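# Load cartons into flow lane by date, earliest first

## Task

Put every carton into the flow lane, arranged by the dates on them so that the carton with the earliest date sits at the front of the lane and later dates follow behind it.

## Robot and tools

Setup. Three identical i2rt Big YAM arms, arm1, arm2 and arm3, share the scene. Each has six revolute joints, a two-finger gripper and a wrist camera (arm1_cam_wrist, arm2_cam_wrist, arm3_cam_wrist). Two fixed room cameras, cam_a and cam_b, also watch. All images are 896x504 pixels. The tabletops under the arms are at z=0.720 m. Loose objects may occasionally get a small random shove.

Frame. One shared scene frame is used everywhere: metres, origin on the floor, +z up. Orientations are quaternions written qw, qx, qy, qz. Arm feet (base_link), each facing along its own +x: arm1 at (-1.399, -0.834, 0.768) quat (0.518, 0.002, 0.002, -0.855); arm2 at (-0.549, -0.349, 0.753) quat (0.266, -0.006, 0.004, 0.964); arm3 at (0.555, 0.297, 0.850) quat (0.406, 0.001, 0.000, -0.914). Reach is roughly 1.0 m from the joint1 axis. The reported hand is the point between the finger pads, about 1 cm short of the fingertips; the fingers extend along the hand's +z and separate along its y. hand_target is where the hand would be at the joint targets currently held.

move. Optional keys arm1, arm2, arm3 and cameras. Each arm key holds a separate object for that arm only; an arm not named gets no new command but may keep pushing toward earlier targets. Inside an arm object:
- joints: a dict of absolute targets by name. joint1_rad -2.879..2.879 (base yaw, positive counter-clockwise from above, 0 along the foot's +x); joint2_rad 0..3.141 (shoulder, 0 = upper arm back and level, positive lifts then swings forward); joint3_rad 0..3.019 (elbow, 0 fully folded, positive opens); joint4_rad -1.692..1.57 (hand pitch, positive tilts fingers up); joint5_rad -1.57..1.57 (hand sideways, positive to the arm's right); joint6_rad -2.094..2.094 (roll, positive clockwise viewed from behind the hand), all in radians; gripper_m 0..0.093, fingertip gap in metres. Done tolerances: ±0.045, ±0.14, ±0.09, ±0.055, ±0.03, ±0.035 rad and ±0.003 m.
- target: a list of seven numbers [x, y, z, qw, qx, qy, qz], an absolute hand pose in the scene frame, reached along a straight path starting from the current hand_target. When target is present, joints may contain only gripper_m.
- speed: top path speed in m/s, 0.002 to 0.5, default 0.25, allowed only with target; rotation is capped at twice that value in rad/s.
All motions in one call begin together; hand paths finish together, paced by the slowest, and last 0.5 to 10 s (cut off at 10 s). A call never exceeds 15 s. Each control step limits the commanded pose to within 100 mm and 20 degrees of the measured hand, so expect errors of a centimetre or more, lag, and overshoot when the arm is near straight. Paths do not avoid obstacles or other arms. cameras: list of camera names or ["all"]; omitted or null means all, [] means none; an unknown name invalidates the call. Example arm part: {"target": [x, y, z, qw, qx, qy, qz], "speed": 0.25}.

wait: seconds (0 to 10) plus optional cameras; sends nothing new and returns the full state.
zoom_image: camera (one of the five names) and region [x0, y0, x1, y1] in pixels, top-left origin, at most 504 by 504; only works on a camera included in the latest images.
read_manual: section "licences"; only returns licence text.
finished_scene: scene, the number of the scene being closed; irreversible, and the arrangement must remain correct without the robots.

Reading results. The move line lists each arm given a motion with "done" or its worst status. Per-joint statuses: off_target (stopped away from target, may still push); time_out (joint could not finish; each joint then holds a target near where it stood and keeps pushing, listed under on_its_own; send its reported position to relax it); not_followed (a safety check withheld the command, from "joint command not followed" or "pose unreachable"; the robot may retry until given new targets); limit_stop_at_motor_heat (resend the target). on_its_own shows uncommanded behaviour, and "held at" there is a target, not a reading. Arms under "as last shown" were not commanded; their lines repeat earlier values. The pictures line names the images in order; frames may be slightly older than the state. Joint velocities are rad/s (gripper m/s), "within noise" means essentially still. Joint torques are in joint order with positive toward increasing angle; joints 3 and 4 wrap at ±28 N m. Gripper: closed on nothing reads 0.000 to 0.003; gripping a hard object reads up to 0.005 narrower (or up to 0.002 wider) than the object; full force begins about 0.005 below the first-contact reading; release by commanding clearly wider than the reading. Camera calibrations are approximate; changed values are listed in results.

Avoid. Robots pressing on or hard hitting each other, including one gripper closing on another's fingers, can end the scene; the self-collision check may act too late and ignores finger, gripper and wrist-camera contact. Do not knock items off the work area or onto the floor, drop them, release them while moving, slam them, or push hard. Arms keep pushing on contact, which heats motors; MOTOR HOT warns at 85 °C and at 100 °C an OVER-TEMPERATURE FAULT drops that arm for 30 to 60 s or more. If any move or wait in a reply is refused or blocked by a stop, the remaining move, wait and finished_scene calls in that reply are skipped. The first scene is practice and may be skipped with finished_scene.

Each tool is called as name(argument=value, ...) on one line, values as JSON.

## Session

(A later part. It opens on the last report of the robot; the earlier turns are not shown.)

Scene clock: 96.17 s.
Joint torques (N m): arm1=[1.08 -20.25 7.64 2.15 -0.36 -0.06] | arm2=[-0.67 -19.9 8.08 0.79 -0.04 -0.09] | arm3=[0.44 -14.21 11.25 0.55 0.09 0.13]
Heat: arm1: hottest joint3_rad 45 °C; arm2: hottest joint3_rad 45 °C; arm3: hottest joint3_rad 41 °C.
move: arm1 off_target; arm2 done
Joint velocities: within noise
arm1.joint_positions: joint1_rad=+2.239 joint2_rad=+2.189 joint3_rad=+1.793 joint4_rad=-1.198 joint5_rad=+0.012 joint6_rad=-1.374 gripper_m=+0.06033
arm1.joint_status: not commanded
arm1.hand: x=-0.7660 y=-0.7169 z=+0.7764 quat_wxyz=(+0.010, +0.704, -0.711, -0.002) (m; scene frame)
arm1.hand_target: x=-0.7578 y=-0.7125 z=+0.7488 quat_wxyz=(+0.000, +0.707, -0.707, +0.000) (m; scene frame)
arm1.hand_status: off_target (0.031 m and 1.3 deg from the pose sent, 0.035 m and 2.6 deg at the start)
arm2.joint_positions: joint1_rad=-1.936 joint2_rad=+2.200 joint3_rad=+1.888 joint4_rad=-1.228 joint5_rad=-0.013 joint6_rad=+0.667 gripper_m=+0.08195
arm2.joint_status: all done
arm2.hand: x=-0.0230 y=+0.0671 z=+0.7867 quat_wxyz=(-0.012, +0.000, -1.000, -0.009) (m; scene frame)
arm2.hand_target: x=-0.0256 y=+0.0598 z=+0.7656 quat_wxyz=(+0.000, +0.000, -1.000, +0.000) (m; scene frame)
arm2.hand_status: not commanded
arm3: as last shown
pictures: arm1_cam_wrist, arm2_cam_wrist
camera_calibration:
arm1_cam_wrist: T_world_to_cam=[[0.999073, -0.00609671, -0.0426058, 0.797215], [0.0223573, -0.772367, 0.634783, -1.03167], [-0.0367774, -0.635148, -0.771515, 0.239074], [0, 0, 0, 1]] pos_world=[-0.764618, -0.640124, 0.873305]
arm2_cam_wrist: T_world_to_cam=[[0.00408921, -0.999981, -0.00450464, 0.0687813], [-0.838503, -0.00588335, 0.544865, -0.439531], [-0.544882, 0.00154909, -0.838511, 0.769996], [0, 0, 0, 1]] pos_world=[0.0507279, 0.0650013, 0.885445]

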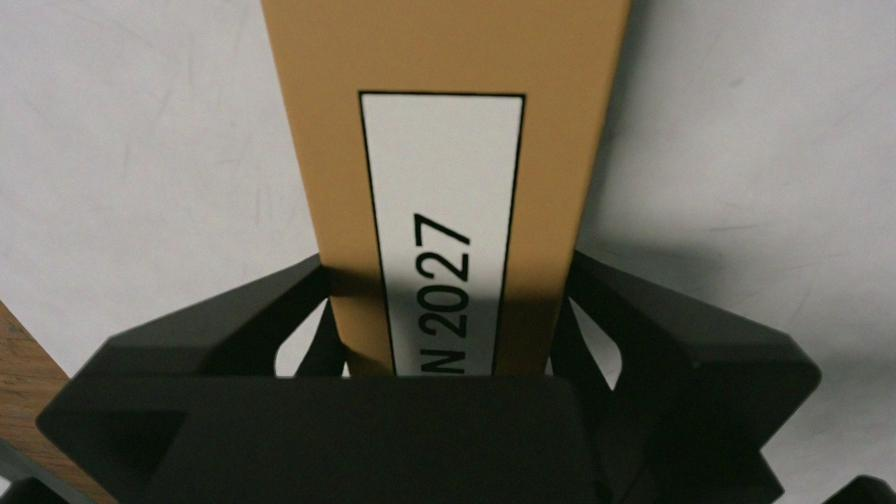

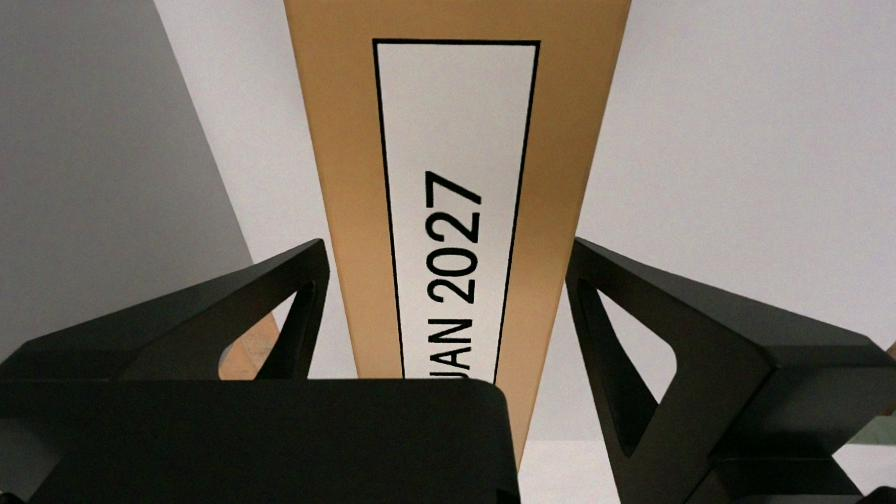

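move(arm2={"target": [-0.025, 0.06, 0.94, 0, 0, 1, 0], "speed": 0.3}, arm1={"joints": {"gripper_m": 0.09}}, cameras=["arm1_cam_wrist"])

move(arm2={"target": [-0.22, -0.12, 0.97, 0, 0, 1, 0], "speed": 0.5}, arm1={"target": [-0.758, -0.712, 0.93, 0, -0.7071, 0.7071, 0], "speed": 0.3}, cameras=["arm1_cam_wrist"])

move(arm1={"joints": {"joint1_rad": -0.231, "joint2_rad": 1.698, "joint3_rad": 1.420, "joint4_rad": -1.300, "joint5_rad": 0, "joint6_rad": -1.18}}, arm2={"joints": {"joint1_rad": 0.2, "joint2_rad": 1.557, "joint3_rad": 1.245, "joint4_rad": -1.259, "joint5_rad": 0, "joint6_rad": -0.595}}, cameras=["arm1_cam_wrist"])

move(arm2={"joints": {"joint1_rad": 1.514, "joint2_rad": 1.557, "joint3_rad": 1.245, "joint4_rad": -1.259, "joint5_rad": 0, "joint6_rad": -0.595, "gripper_m": 0.093}}, cameras=["arm1_cam_wrist", "arm2_cam_wrist"])

Scene clock: 114.10 s.
Joint torques (N m): arm1=[1.14 -22.95 7.6 0.39 -0.06 -0.04] | arm2=[-0.91 -19.43 14.35 -0.17 0.05 -0.12] | arm3=[0.62 -14.21 11.25 0.64 0.08 0.16]
Heat: arm1: hottest joint3_rad 43 °C; arm2: hottest joint3_rad 46 °C; arm3: hottest joint3_rad 42 °C.
move: arm1 done; arm2 off_target
Joint velocities: within noise
arm1.joint_positions: joint1_rad=+2.239 joint2_rad=+2.218 joint3_rad=+1.792 joint4_rad=-1.143 joint5_rad=+0.005 joint6_rad=-1.375 gripper_m=+0.08993
arm1.joint_status: all done
arm1.hand: x=-0.7572 y=-0.7139 z=+0.7577 quat_wxyz=(-0.002, +0.704, -0.710, +0.001) (m; scene frame)
arm1.hand_target: x=-0.7578 y=-0.7125 z=+0.7490 quat_wxyz=(+0.000, +0.707, -0.707, +0.000) (m; scene frame)
arm1.hand_status: not commanded
arm2.joint_positions: joint1_rad=-1.936 joint2_rad=+2.115 joint3_rad=+2.124 joint4_rad=-1.610 joint5_rad=-0.015 joint6_rad=+0.667 gripper_m=+0.08196
arm2.joint_status: not commanded
arm2.hand: x=-0.0401 y=+0.0567 z=+0.9301 quat_wxyz=(+0.012, -0.001, -1.000, +0.009) (m; scene frame)
arm2.hand_target: x=-0.0258 y=+0.0594 z=+0.9399 quat_wxyz=(-0.001, +0.000, -1.000, +0.000) (m; scene frame)
arm2.hand_status: off_target (0.018 m and 1.7 deg from the pose sent, 0.154 m and 1.7 deg at the start; pose on its path clipped on 2 of 52 steps)
arm3: as last shown
pictures: arm1_cam_wrist
camera_calibration:
arm1_cam_wrist: T_world_to_cam=[[0.999791, -0.00434424, -0.0199719, 0.772376], [0.00912502, -0.77949, 0.626349, -1.0264], [-0.0182889, -0.6264, -0.779287, 0.253007], [0, 0, 0, 1]] pos_world=[-0.758222, -0.638227, 0.855473]

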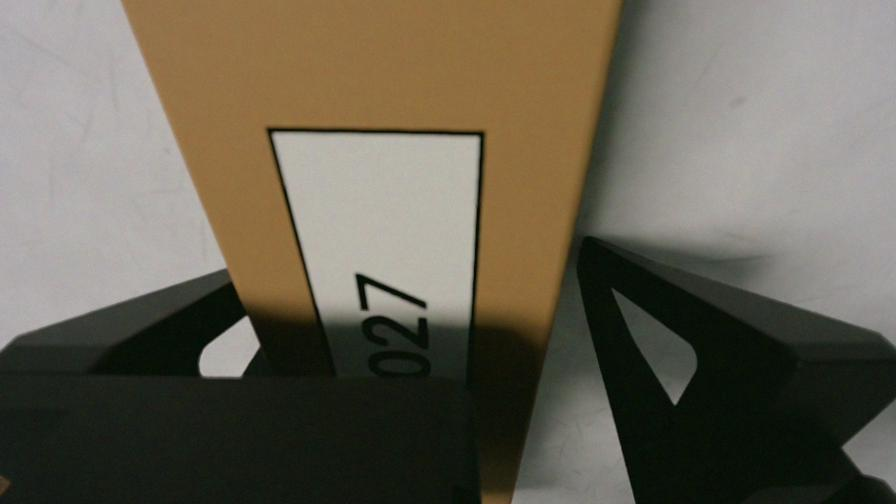

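Scene clock: 115.90 s.
Joint torques (N m): arm1=[1.26 -23.12 12.75 -0.31 -0.07 -0.02] | arm2=[-0.85 -9.41 8.46 0.69 -0.04 -0.12] | arm3=[0.21 -14.27 11.23 0.59 0.08 0.15]
Heat: arm1: hottest joint3_rad 43 °C; arm2: hottest joint3_rad 46 °C; arm3: hottest joint3_rad 42 °C.
move: arm1 off_target; arm2 done
Joint velocities: within noise
arm1.joint_positions: joint1_rad=+2.239 joint2_rad=+2.090 joint3_rad=+1.997 joint4_rad=-1.518 joint5_rad=+0.005 joint6_rad=-1.375 gripper_m=+0.08994
arm1.joint_status: not commanded
arm1.hand: x=-0.7707 y=-0.7172 z=+0.9138 quat_wxyz=(+0.016, +0.704, -0.710, -0.010) (m; scene frame)
arm1.hand_target: x=-0.7589 y=-0.7123 z=+0.9300 quat_wxyz=(+0.000, +0.707, -0.707, +0.000) (m; scene frame)
arm1.hand_status: off_target (0.021 m and 2.2 deg from the pose sent, 0.172 m and 0.6 deg at the start; pose on its path clipped on 8 of 54 steps)
arm2.joint_positions: joint1_rad=-1.996 joint2_rad=+1.390 joint3_rad=+1.276 joint4_rad=-1.444 joint5_rad=-0.013 joint6_rad=+0.607 gripper_m=+0.08196
arm2.joint_status: not commanded
arm2.hand: x=-0.2206 y=-0.1153 z=+0.9793 quat_wxyz=(-0.006, +0.000, -1.000, -0.003) (m; scene frame)
arm2.hand_target: x=-0.2202 y=-0.1200 z=+0.9701 quat_wxyz=(+0.000, +0.000, -1.000, +0.000) (m; scene frame)
arm2.hand_status: done (0.010 m and 0.8 deg from the pose sent, 0.255 m and 1.7 deg at the start)
arm3: as last shown
pictures: arm1_cam_wrist
camera_calibration:
arm1_cam_wrist: T_world_to_cam=[[0.99812, -0.00447586, -0.0611288, 0.825192], [0.0352041, -0.774551, 0.631531, -1.10769], [-0.050174, -0.632495, -0.772937, 0.337463], [0, 0, 0, 1]] pos_world=[-0.767713, -0.640826, 1.01082]

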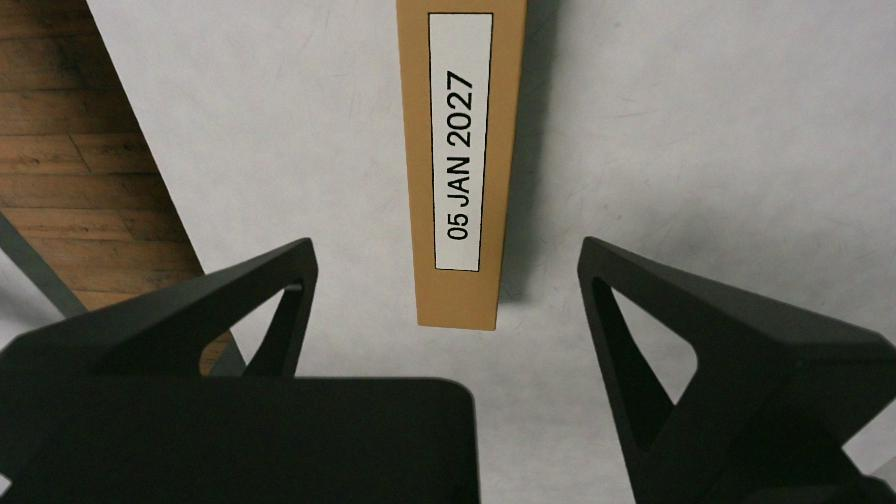

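Scene clock: 118.17 s.
Joint torques (N m): arm1=[0.97 -18.96 8.25 -0.01 -0.08 0.09] | arm2=[0.03 -12.75 8.38 0.2 -0.06 -0.11] | arm3=[0.21 -14.1 11.21 0.51 0.08 0.16]
Heat: arm1: hottest joint3_rad 43 °C; arm2: hottest joint3_rad 46 °C; arm3: hottest joint3_rad 42 °C.
move: arm1 done; arm2 done
Joint velocities: within noise
arm1.joint_positions: joint1_rad=-0.228 joint2_rad=+1.718 joint3_rad=+1.419 joint4_rad=-1.298 joint5_rad=+0.001 joint6_rad=-1.186 gripper_m=+0.08998
arm1.joint_status: all done
arm1.hand: x=-1.7270 y=-1.2160 z=+0.9013 quat_wxyz=(-0.001, -0.520, -0.854, -0.016) (m; scene frame)
arm1.hand_target: x=-1.7278 y=-1.2150 z=+0.9117 quat_wxyz=(+0.000, -0.524, -0.852, -0.006) (m; scene frame)
arm1.hand_status: not commanded
arm2.joint_positions: joint1_rad=+0.200 joint2_rad=+1.561 joint3_rad=+1.259 joint4_rad=-1.256 joint5_rad=+0.000 joint6_rad=-0.585 gripper_m=+0.08201
arm2.joint_status: all done
arm2.hand: x=-0.9778 y=-0.1959 z=+0.8975 quat_wxyz=(+0.004, +0.992, +0.122, -0.002) (m; scene frame)
arm2.hand_target: x=-0.9722 y=-0.1978 z=+0.8944 quat_wxyz=(+0.006, +0.992, +0.127, +0.004) (m; scene frame)
arm2.hand_status: not commanded
arm3: as last shown
pictures: arm1_cam_wrist
camera_calibration:
arm1_cam_wrist: T_world_to_cam=[[-0.885533, -0.461467, -0.0536602, -2.03881], [-0.386122, 0.666834, 0.637371, -0.432692], [-0.258343, 0.585133, -0.768686, 1.08176], [0, 0, 0, 1]] pos_world=[-1.69304, -1.28529, 0.997919]

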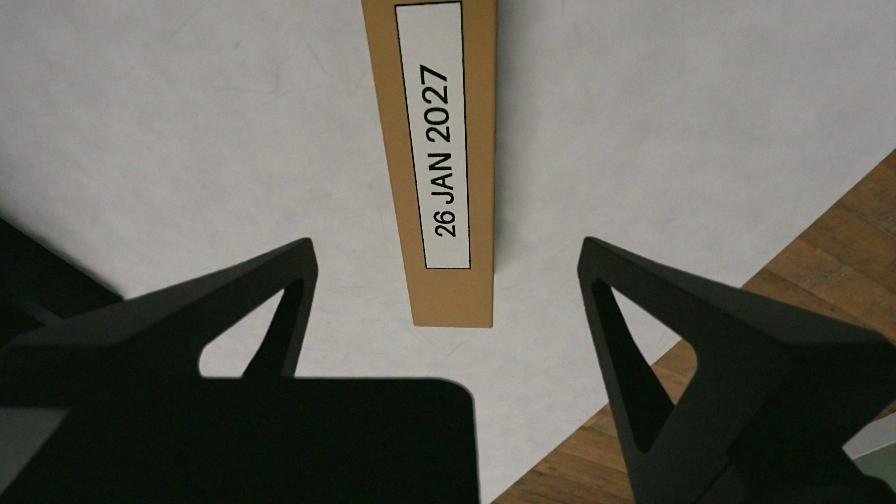

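Scene clock: 119.93 s.
Joint torques (N m): arm1=[0.38 -18.96 8.25 -0.02 -0.07 0.1] | arm2=[0.26 -12.63 8.44 0.21 -0.06 -0.11] | arm3=[0.5 -14.33 11.29 0.61 0.09 0.15]
Heat: arm1: hottest joint3_rad 43 °C; arm2: hottest joint3_rad 46 °C; arm3: hottest joint3_rad 42 °C.
move: arm2 done
Joint velocities: within noise
arm1, arm3: as last shown
arm2.joint_positions: joint1_rad=+1.511 joint2_rad=+1.561 joint3_rad=+1.259 joint4_rad=-1.256 joint5_rad=-0.001 joint6_rad=-0.585 gripper_m=+0.09293
arm2.joint_status: all done
arm2.hand: x=-0.8061 y=-0.7220 z=+0.9052 quat_wxyz=(+0.009, +0.712, +0.702, -0.007) (m; scene frame)
arm2.hand_target: x=-0.8018 y=-0.7179 z=+0.9020 quat_wxyz=(+0.008, +0.707, +0.707, -0.001) (m; scene frame)
arm2.hand_status: not commanded
pictures: arm1_cam_wrist, arm2_cam_wrist
camera_calibration:
arm1_cam_wrist: T_world_to_cam=[[-0.885533, -0.461467, -0.0536602, -2.03881], [-0.386122, 0.666834, 0.637371, -0.432692], [-0.258343, 0.585133, -0.768686, 1.08176], [0, 0, 0, 1]] pos_world=[-1.69304, -1.28529, 0.997919]
arm2_cam_wrist: T_world_to_cam=[[-0.999913, 0.00914062, 0.0094685, -0.809963], [0.0128319, 0.836946, 0.547135, 0.127318], [-0.00292346, 0.547209, -0.836991, 1.27331], [0, 0, 0, 1]] pos_world=[-0.807804, -0.795919, 1.00375]

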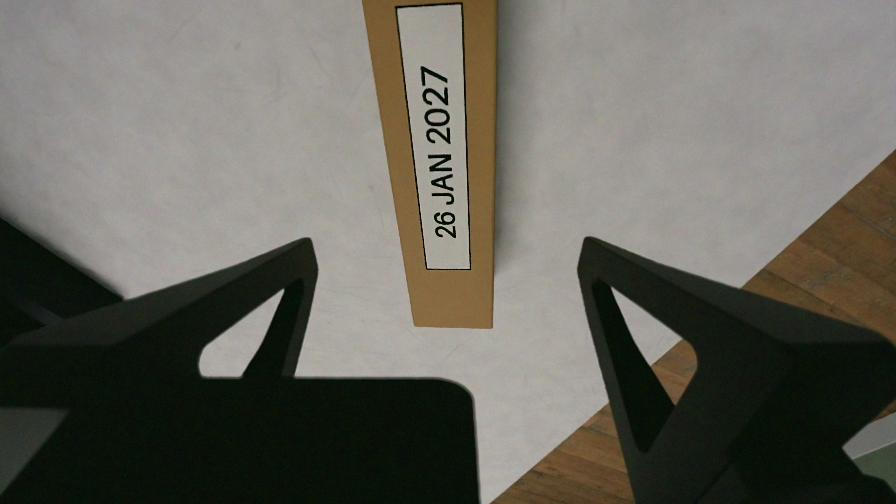

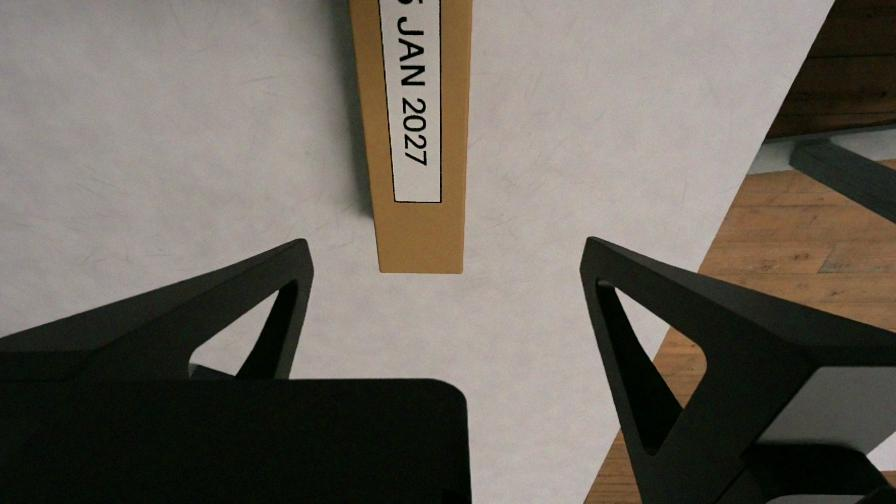

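move(arm2={"target": [-0.786, -0.759, 0.757, 0, 0.7102, 0.7040, 0], "speed": 0.3}, arm1={"target": [-1.732, -1.206, 0.772, 0, 0.4955, 0.8686, 0], "speed": 0.3}, cameras=["arm1_cam_wrist", "arm2_cam_wrist"])

Scene clock: 132.20 s.
Joint torques (N m): arm1=[-0.73 -18.43 7.53 0.47 -0.1 -0.09] | arm2=[0.5 -12.51 8.27 0.76 0.01 0.05] | arm3=[0.56 -14.33 11.21 0.54 0.1 0.16]
Heat: arm1: hottest joint3_rad 43 °C; arm2: hottest joint3_rad 47 °C; arm3: hottest joint3_rad 42 °C.
move: arm1 off_target; arm2 done
Joint velocities: within noise
arm1.joint_positions: joint1_rad=-0.232 joint2_rad=+1.851 joint3_rad=+1.205 joint4_rad=-0.951 joint5_rad=+0.001 joint6_rad=-1.255 gripper_m=+0.08998
arm1.joint_status: not commanded
arm1.hand: x=-1.7199 y=-1.2043 z=+0.7648 quat_wxyz=(-0.002, -0.492, -0.870, -0.016) (m; scene frame)
arm1.hand_target: x=-1.7318 y=-1.2057 z=+0.7721 quat_wxyz=(+0.000, -0.495, -0.869, +0.000) (m; scene frame)
arm1.hand_status: off_target (0.014 m and 1.9 deg from the pose sent, 0.130 m and 3.8 deg at the start)
arm2.joint_positions: joint1_rad=+1.585 joint2_rad=+1.792 joint3_rad=+1.134 joint4_rad=-0.919 joint5_rad=+0.012 joint6_rad=-0.522 gripper_m=+0.09293
arm2.joint_status: not commanded
arm2.hand: x=-0.7875 y=-0.7559 z=+0.7614 quat_wxyz=(+0.001, +0.708, +0.706, +0.001) (m; scene frame)
arm2.hand_target: x=-0.7859 y=-0.7590 z=+0.7570 quat_wxyz=(+0.000, +0.710, +0.704, +0.000) (m; scene frame)
arm2.hand_status: done (0.006 m and 0.3 deg from the pose sent, 0.154 m and 1.3 deg at the start)
arm3: as last shown
pictures: arm1_cam_wrist, arm2_cam_wrist
camera_calibration:
arm1_cam_wrist: T_world_to_cam=[[-0.853703, -0.517949, -0.0540282, -2.04748], [-0.429544, 0.641714, 0.635371, -0.454102], [-0.294419, 0.565625, -0.770315, 0.88745], [0, 0, 0, 1]] pos_world=[-1.68171, -1.27105, 0.861517]
arm2_cam_wrist: T_world_to_cam=[[-0.999939, -0.00154351, 0.0109052, -0.798806], [0.00489197, 0.824861, 0.565314, 0.204956], [-0.00986784, 0.565333, -0.824804, 1.17048], [0, 0, 0, 1]] pos_world=[-0.788211, -0.832006, 0.858265]

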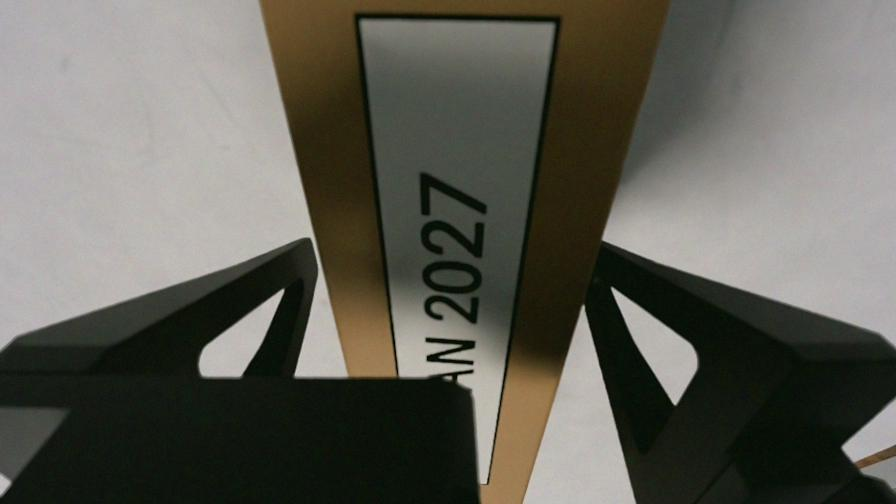

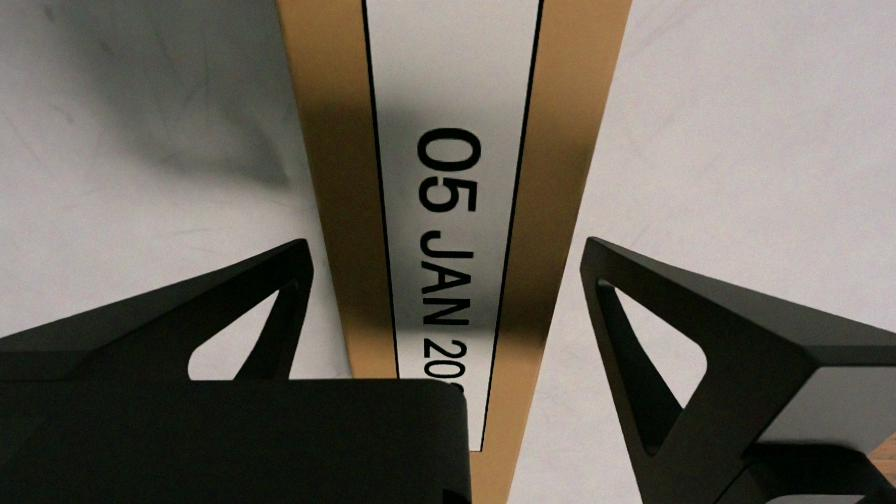

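move(arm2={"joints": {"gripper_m": 0.05}}, arm1={"joints": {"gripper_m": 0.05}}, cameras=[])

move(arm2={"target": [-0.786, -0.75, 0.95, 0, 0.7102, 0.7040, 0], "speed": 0.3}, arm1={"target": [-1.720, -1.195, 0.95, 0, 0.4955, 0.8686, 0], "speed": 0.3}, cameras=["arm1_cam_wrist", "arm2_cam_wrist"])

move(arm2={"joints": {"joint1_rad": -1.9155, "joint2_rad": 1.392, "joint3_rad": 1.254, "joint4_rad": -1.433, "joint5_rad": 0, "joint6_rad": 0.688}}, cameras=["arm1_cam_wrist", "arm2_cam_wrist"])

move(arm2={"target": [-0.025, -0.05, 0.91, 0, 0, 1, 0], "speed": 0.3}, arm1={"joints": {"joint1_rad": 2.241, "joint2_rad": 2.112, "joint3_rad": 2.002, "joint4_rad": -1.460, "joint5_rad": 0, "joint6_rad": -1.382}}, cameras=["arm1_cam_wrist", "arm2_cam_wrist"])

Scene clock: 140.93 s.
Joint torques (N m): arm1=[-0.73 -18.08 7.45 0.29 -0.09 -0.06] | arm2=[0.44 -13.27 8.03 0.73 0 0.08] | arm3=[0.5 -14.04 11.28 0.55 0.1 0.14]
Heat: arm1: hottest joint3_rad 43 °C; arm2: hottest joint3_rad 46 °C; arm3: hottest joint3_rad 42 °C.
move: arm1 off_target; arm2 off_target
Joint velocities: within noise
arm1.joint_positions: joint1_rad=-0.233 joint2_rad=+1.851 joint3_rad=+1.205 joint4_rad=-0.945 joint5_rad=+0.000 joint6_rad=-1.256 gripper_m=+0.06040
arm1.joint_status: gripper_m off_target (ended at +0.06044, target +0.05000)
arm1.hand: x=-1.7209 y=-1.2053 z=+0.7647 quat_wxyz=(-0.002, -0.492, -0.871, -0.013) (m; scene frame)
arm1.hand_target: x=-1.7319 y=-1.2057 z=+0.7721 quat_wxyz=(+0.000, -0.496, -0.869, +0.000) (m; scene frame)
arm1.hand_status: not commanded
arm2.joint_positions: joint1_rad=+1.585 joint2_rad=+1.792 joint3_rad=+1.134 joint4_rad=-0.919 joint5_rad=+0.012 joint6_rad=-0.520 gripper_m=+0.06067
arm2.joint_status: gripper_m off_target (ended at +0.06070, target +0.05000)
arm2.hand: x=-0.7875 y=-0.7559 z=+0.7614 quat_wxyz=(+0.001, +0.709, +0.705, +0.001) (m; scene frame)
arm2.hand_target: x=-0.7859 y=-0.7590 z=+0.7570 quat_wxyz=(+0.000, +0.710, +0.704, +0.000) (m; scene frame)
arm2.hand_status: not commanded
arm3.joint_positions: joint1_rad=+0.069 joint2_rad=+1.512 joint3_rad=+1.070 joint4_rad=-1.128 joint5_rad=+0.000 joint6_rad=+0.900 gripper_m=+0.09009
arm3.joint_status: not commanded
arm3.hand: x=+0.2988 y=-0.0270 z=+0.9530 quat_wxyz=(+0.000, -1.000, -0.002, +0.000) (m; scene frame)
arm3.hand_target: x=+0.2958 y=-0.0333 z=+0.9494 quat_wxyz=(+0.000, -1.000, +0.000, -0.001) (m; scene frame)
arm3.hand_status: not commanded
pictures: none
No camera images: "cameras" was empty.

Scene clock: 142.53 s.
Joint torques (N m): arm1=[-0.44 -16.73 13.46 -0.43 -0.05 -0.03] | arm2=[0.26 -12.57 15.62 -0.46 -0.04 0.04] | arm3=[0.5 -14.21 11.22 0.58 0.09 0.14]
Heat: arm1: hottest joint3_rad 43 °C; arm2: hottest joint3_rad 47 °C; arm3: hottest joint3_rad 42 °C.
move: arm1 off_target; arm2 off_target
Joint velocities: within noise
arm1.joint_positions: joint1_rad=-0.233 joint2_rad=+1.622 joint3_rad=+1.343 joint4_rad=-1.353 joint5_rad=-0.001 joint6_rad=-1.256 gripper_m=+0.06041
arm1.joint_status: not commanded
arm1.hand: x=-1.7012 y=-1.1830 z=+0.9195 quat_wxyz=(-0.006, -0.492, -0.870, -0.033) (m; scene frame)
arm1.hand_target: x=-1.7188 y=-1.1935 z=+0.9503 quat_wxyz=(+0.000, -0.496, -0.869, +0.000) (m; scene frame)
arm1.hand_status: off_target (0.038 m and 3.9 deg from the pose sent, 0.185 m and 1.6 deg at the start; pose on its path clipped on 9 of 48 steps)
arm2.joint_positions: joint1_rad=+1.585 joint2_rad=+1.573 joint3_rad=+1.313 joint4_rad=-1.384 joint5_rad=+0.013 joint6_rad=-0.520 gripper_m=+0.06067
arm2.joint_status: not commanded
arm2.hand: x=-0.7739 y=-0.7278 z=+0.9208 quat_wxyz=(-0.008, +0.708, +0.705, +0.033) (m; scene frame)
arm2.hand_target: x=-0.7848 y=-0.7480 z=+0.9501 quat_wxyz=(+0.000, +0.710, +0.704, +0.000) (m; scene frame)
arm2.hand_status: off_target (0.039 m and 3.9 deg from the pose sent, 0.189 m and 0.2 deg at the start; pose on its path clipped on 6 of 48 steps)
arm3: as last shown
pictures: arm1_cam_wrist, arm2_cam_wrist
camera_calibration:
arm1_cam_wrist: T_world_to_cam=[[-0.851829, -0.51635, -0.0881525, -1.97566], [-0.445292, 0.625171, 0.640997, -0.609519], [-0.275868, 0.585273, -0.762465, 1.04768], [0, 0, 0, 1]] pos_world=[-1.66532, -1.25226, 1.01536]
arm2_cam_wrist: T_world_to_cam=[[-0.999748, 0.000125806, -0.0224469, -0.754948], [-0.0136628, 0.790007, 0.612946, 0.00808514], [0.0178103, 0.613098, -0.789806, 1.31017], [0, 0, 0, 1]] pos_world=[-0.777982, -0.809556, 1.01288]

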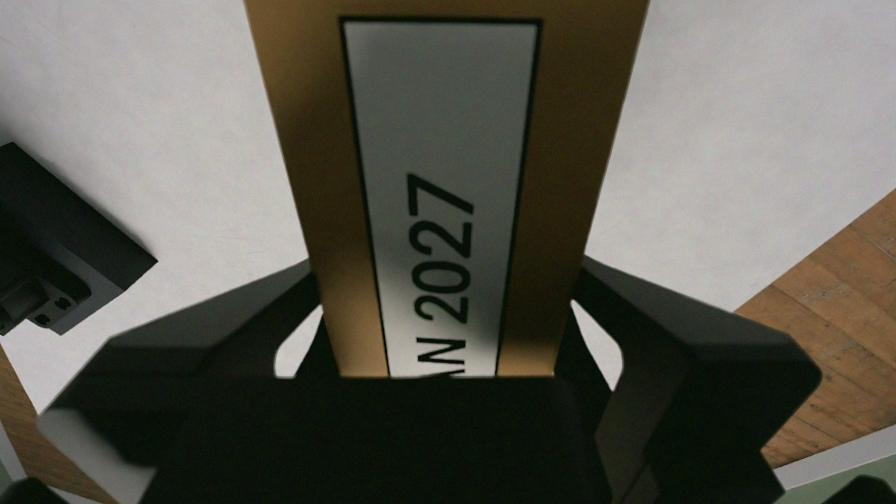

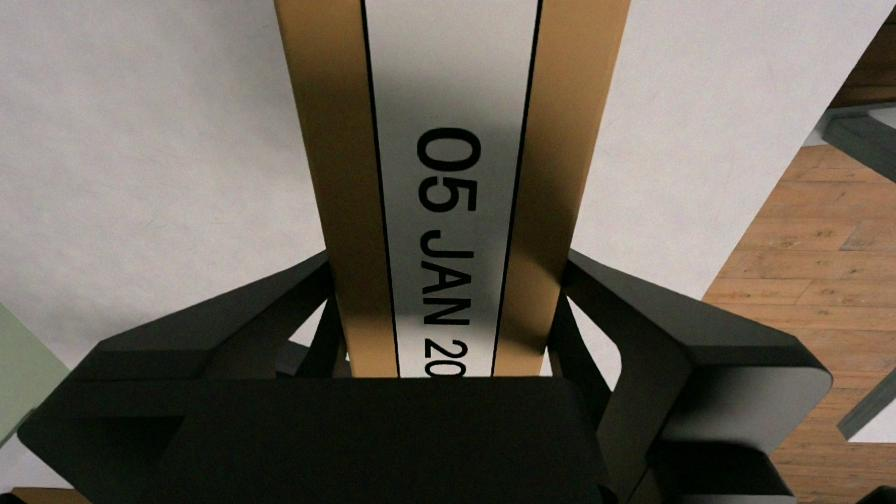

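Scene clock: 145.23 s.
Joint torques (N m): arm1=[-0.44 -16.67 13.46 -0.46 -0.04 -0.03] | arm2=[-0.26 -12.28 9.48 -0.16 0.01 0.08] | arm3=[0.38 -14.21 11.3 0.55 0.09 0.15]
Heat: arm1: hottest joint3_rad 43 °C; arm2: hottest joint3_rad 47 °C; arm3: hottest joint3_rad 42 °C.
move: arm2 done
Joint velocities: within noise
arm1, arm3: as last shown
arm1.hand_target: x=-1.7188 y=-1.1935 z=+0.9503 quat_wxyz=(+0.000, -0.496, -0.869, +0.001) (m; scene frame)
arm2.joint_positions: joint1_rad=-1.914 joint2_rad=+1.416 joint3_rad=+1.258 joint4_rad=-1.424 joint5_rad=+0.001 joint6_rad=+0.679 gripper_m=+0.06062
arm2.joint_status: all done
arm2.hand: x=-0.2374 y=-0.0899 z=+0.9623 quat_wxyz=(-0.001, +0.005, -1.000, +0.010) (m; scene frame)
arm2.hand_target: x=-0.2413 y=-0.0935 z=+0.9699 quat_wxyz=(-0.005, -0.001, -1.000, +0.006) (m; scene frame)
arm2.hand_status: not commanded
pictures: arm1_cam_wrist, arm2_cam_wrist
camera_calibration:
arm1_cam_wrist: T_world_to_cam=[[-0.851777, -0.516369, -0.0885361, -1.97516], [-0.445502, 0.624965, 0.641051, -0.610246], [-0.275687, 0.585476, -0.762374, 1.04808], [0, 0, 0, 1]] pos_world=[-1.66532, -1.25216, 1.01536]
arm2_cam_wrist: T_world_to_cam=[[0.0140085, -0.999383, 0.0322144, -0.119442], [-0.825789, 0.00660305, 0.56394, -0.730143], [-0.563805, -0.0345023, -0.825187, 0.78003], [0, 0, 0, 1]] pos_world=[-0.161486, -0.0876343, 1.05928]

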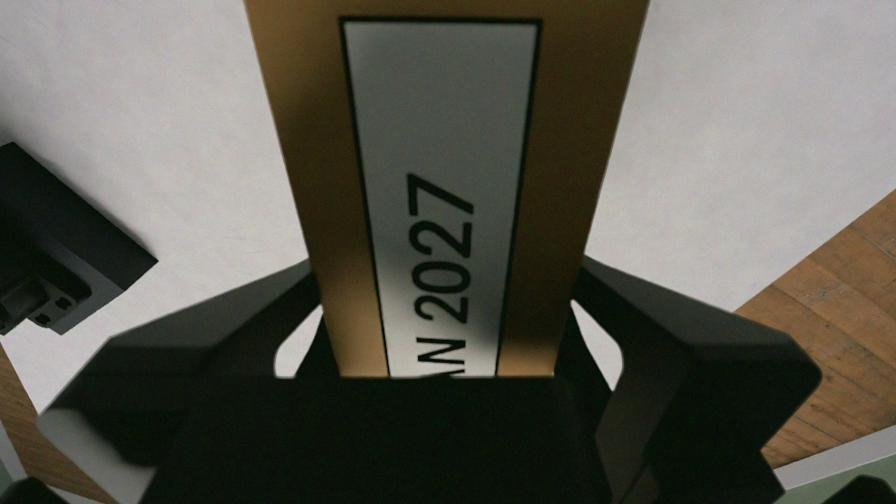

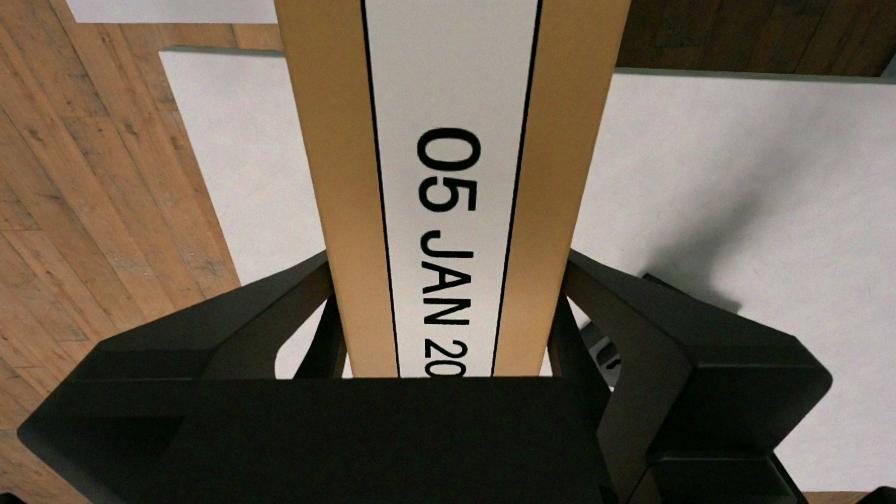

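Scene clock: 147.77 s.
Joint torques (N m): arm1=[1.14 -29.16 9.8 -0.53 -0.06 -0.05] | arm2=[-0.56 -18.96 16.08 -0.35 -0.06 -0.12] | arm3=[0.5 -14.21 11.23 0.59 0.07 0.15]
Heat: arm1: hottest joint3_rad 43 °C; arm2: hottest joint3_rad 48 °C; arm3: hottest joint3_rad 42 °C.
move: arm1 done; arm2 off_target
Joint velocities: within noise
arm1.joint_positions: joint1_rad=+2.240 joint2_rad=+2.172 joint3_rad=+1.983 joint4_rad=-1.446 joint5_rad=+0.000 joint6_rad=-1.375 gripper_m=+0.06045
arm1.joint_status: all done
arm1.hand: x=-0.7587 y=-0.7133 z=+0.8573 quat_wxyz=(+0.024, +0.704, -0.710, -0.019) (m; scene frame)
arm1.hand_target: x=-0.7555 y=-0.7121 z=+0.9020 quat_wxyz=(-0.003, +0.707, -0.707, -0.001) (m; scene frame)
arm1.hand_status: not commanded
arm2.joint_positions: joint1_rad=-2.085 joint2_rad=+1.949 joint3_rad=+1.712 joint4_rad=-1.412 joint5_rad=-0.012 joint6_rad=+0.523 gripper_m=+0.06062
arm2.joint_status: not commanded
arm2.hand: x=-0.0494 y=-0.0611 z=+0.8770 quat_wxyz=(+0.032, -0.003, -0.999, +0.020) (m; scene frame)
arm2.hand_target: x=-0.0275 y=-0.0514 z=+0.9106 quat_wxyz=(-0.001, +0.000, -1.000, +0.000) (m; scene frame)
arm2.hand_status: off_target (0.043 m and 4.4 deg from the pose sent, 0.222 m and 1.2 deg at the start)
arm3: as last shown
pictures: arm1_cam_wrist, arm2_cam_wrist
camera_calibration:
arm1_cam_wrist: T_world_to_cam=[[0.996381, -0.00421285, -0.0848908, 0.829013], [0.0504089, -0.774865, 0.630114, -1.0569], [-0.0684334, -0.632113, -0.771848, 0.282442], [0, 0, 0, 1]] pos_world=[-0.753408, -0.636926, 0.954345]
arm2_cam_wrist: T_world_to_cam=[[0.000285151, -0.99859, 0.0530751, -0.109485], [-0.786379, 0.0325629, 0.616885, -0.569941], [-0.617744, -0.041913, -0.785261, 0.778494], [0, 0, 0, 1]] pos_world=[0.0327516, -0.0581429, 0.968721]

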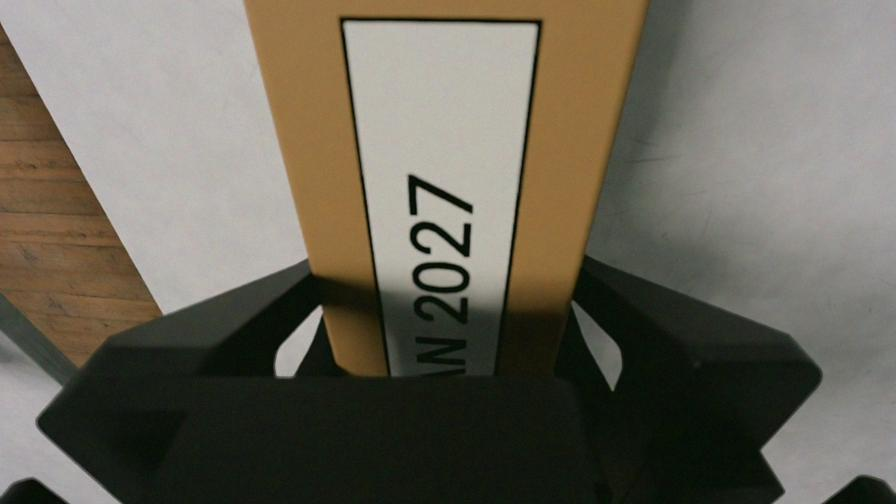

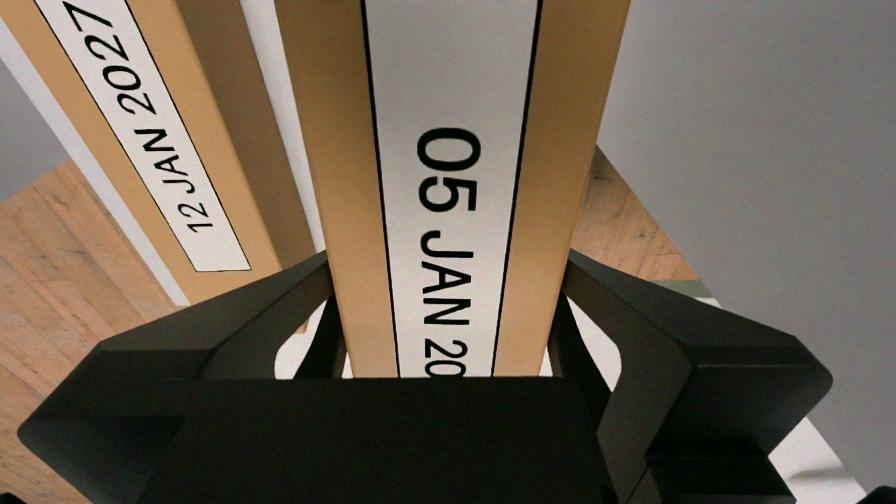

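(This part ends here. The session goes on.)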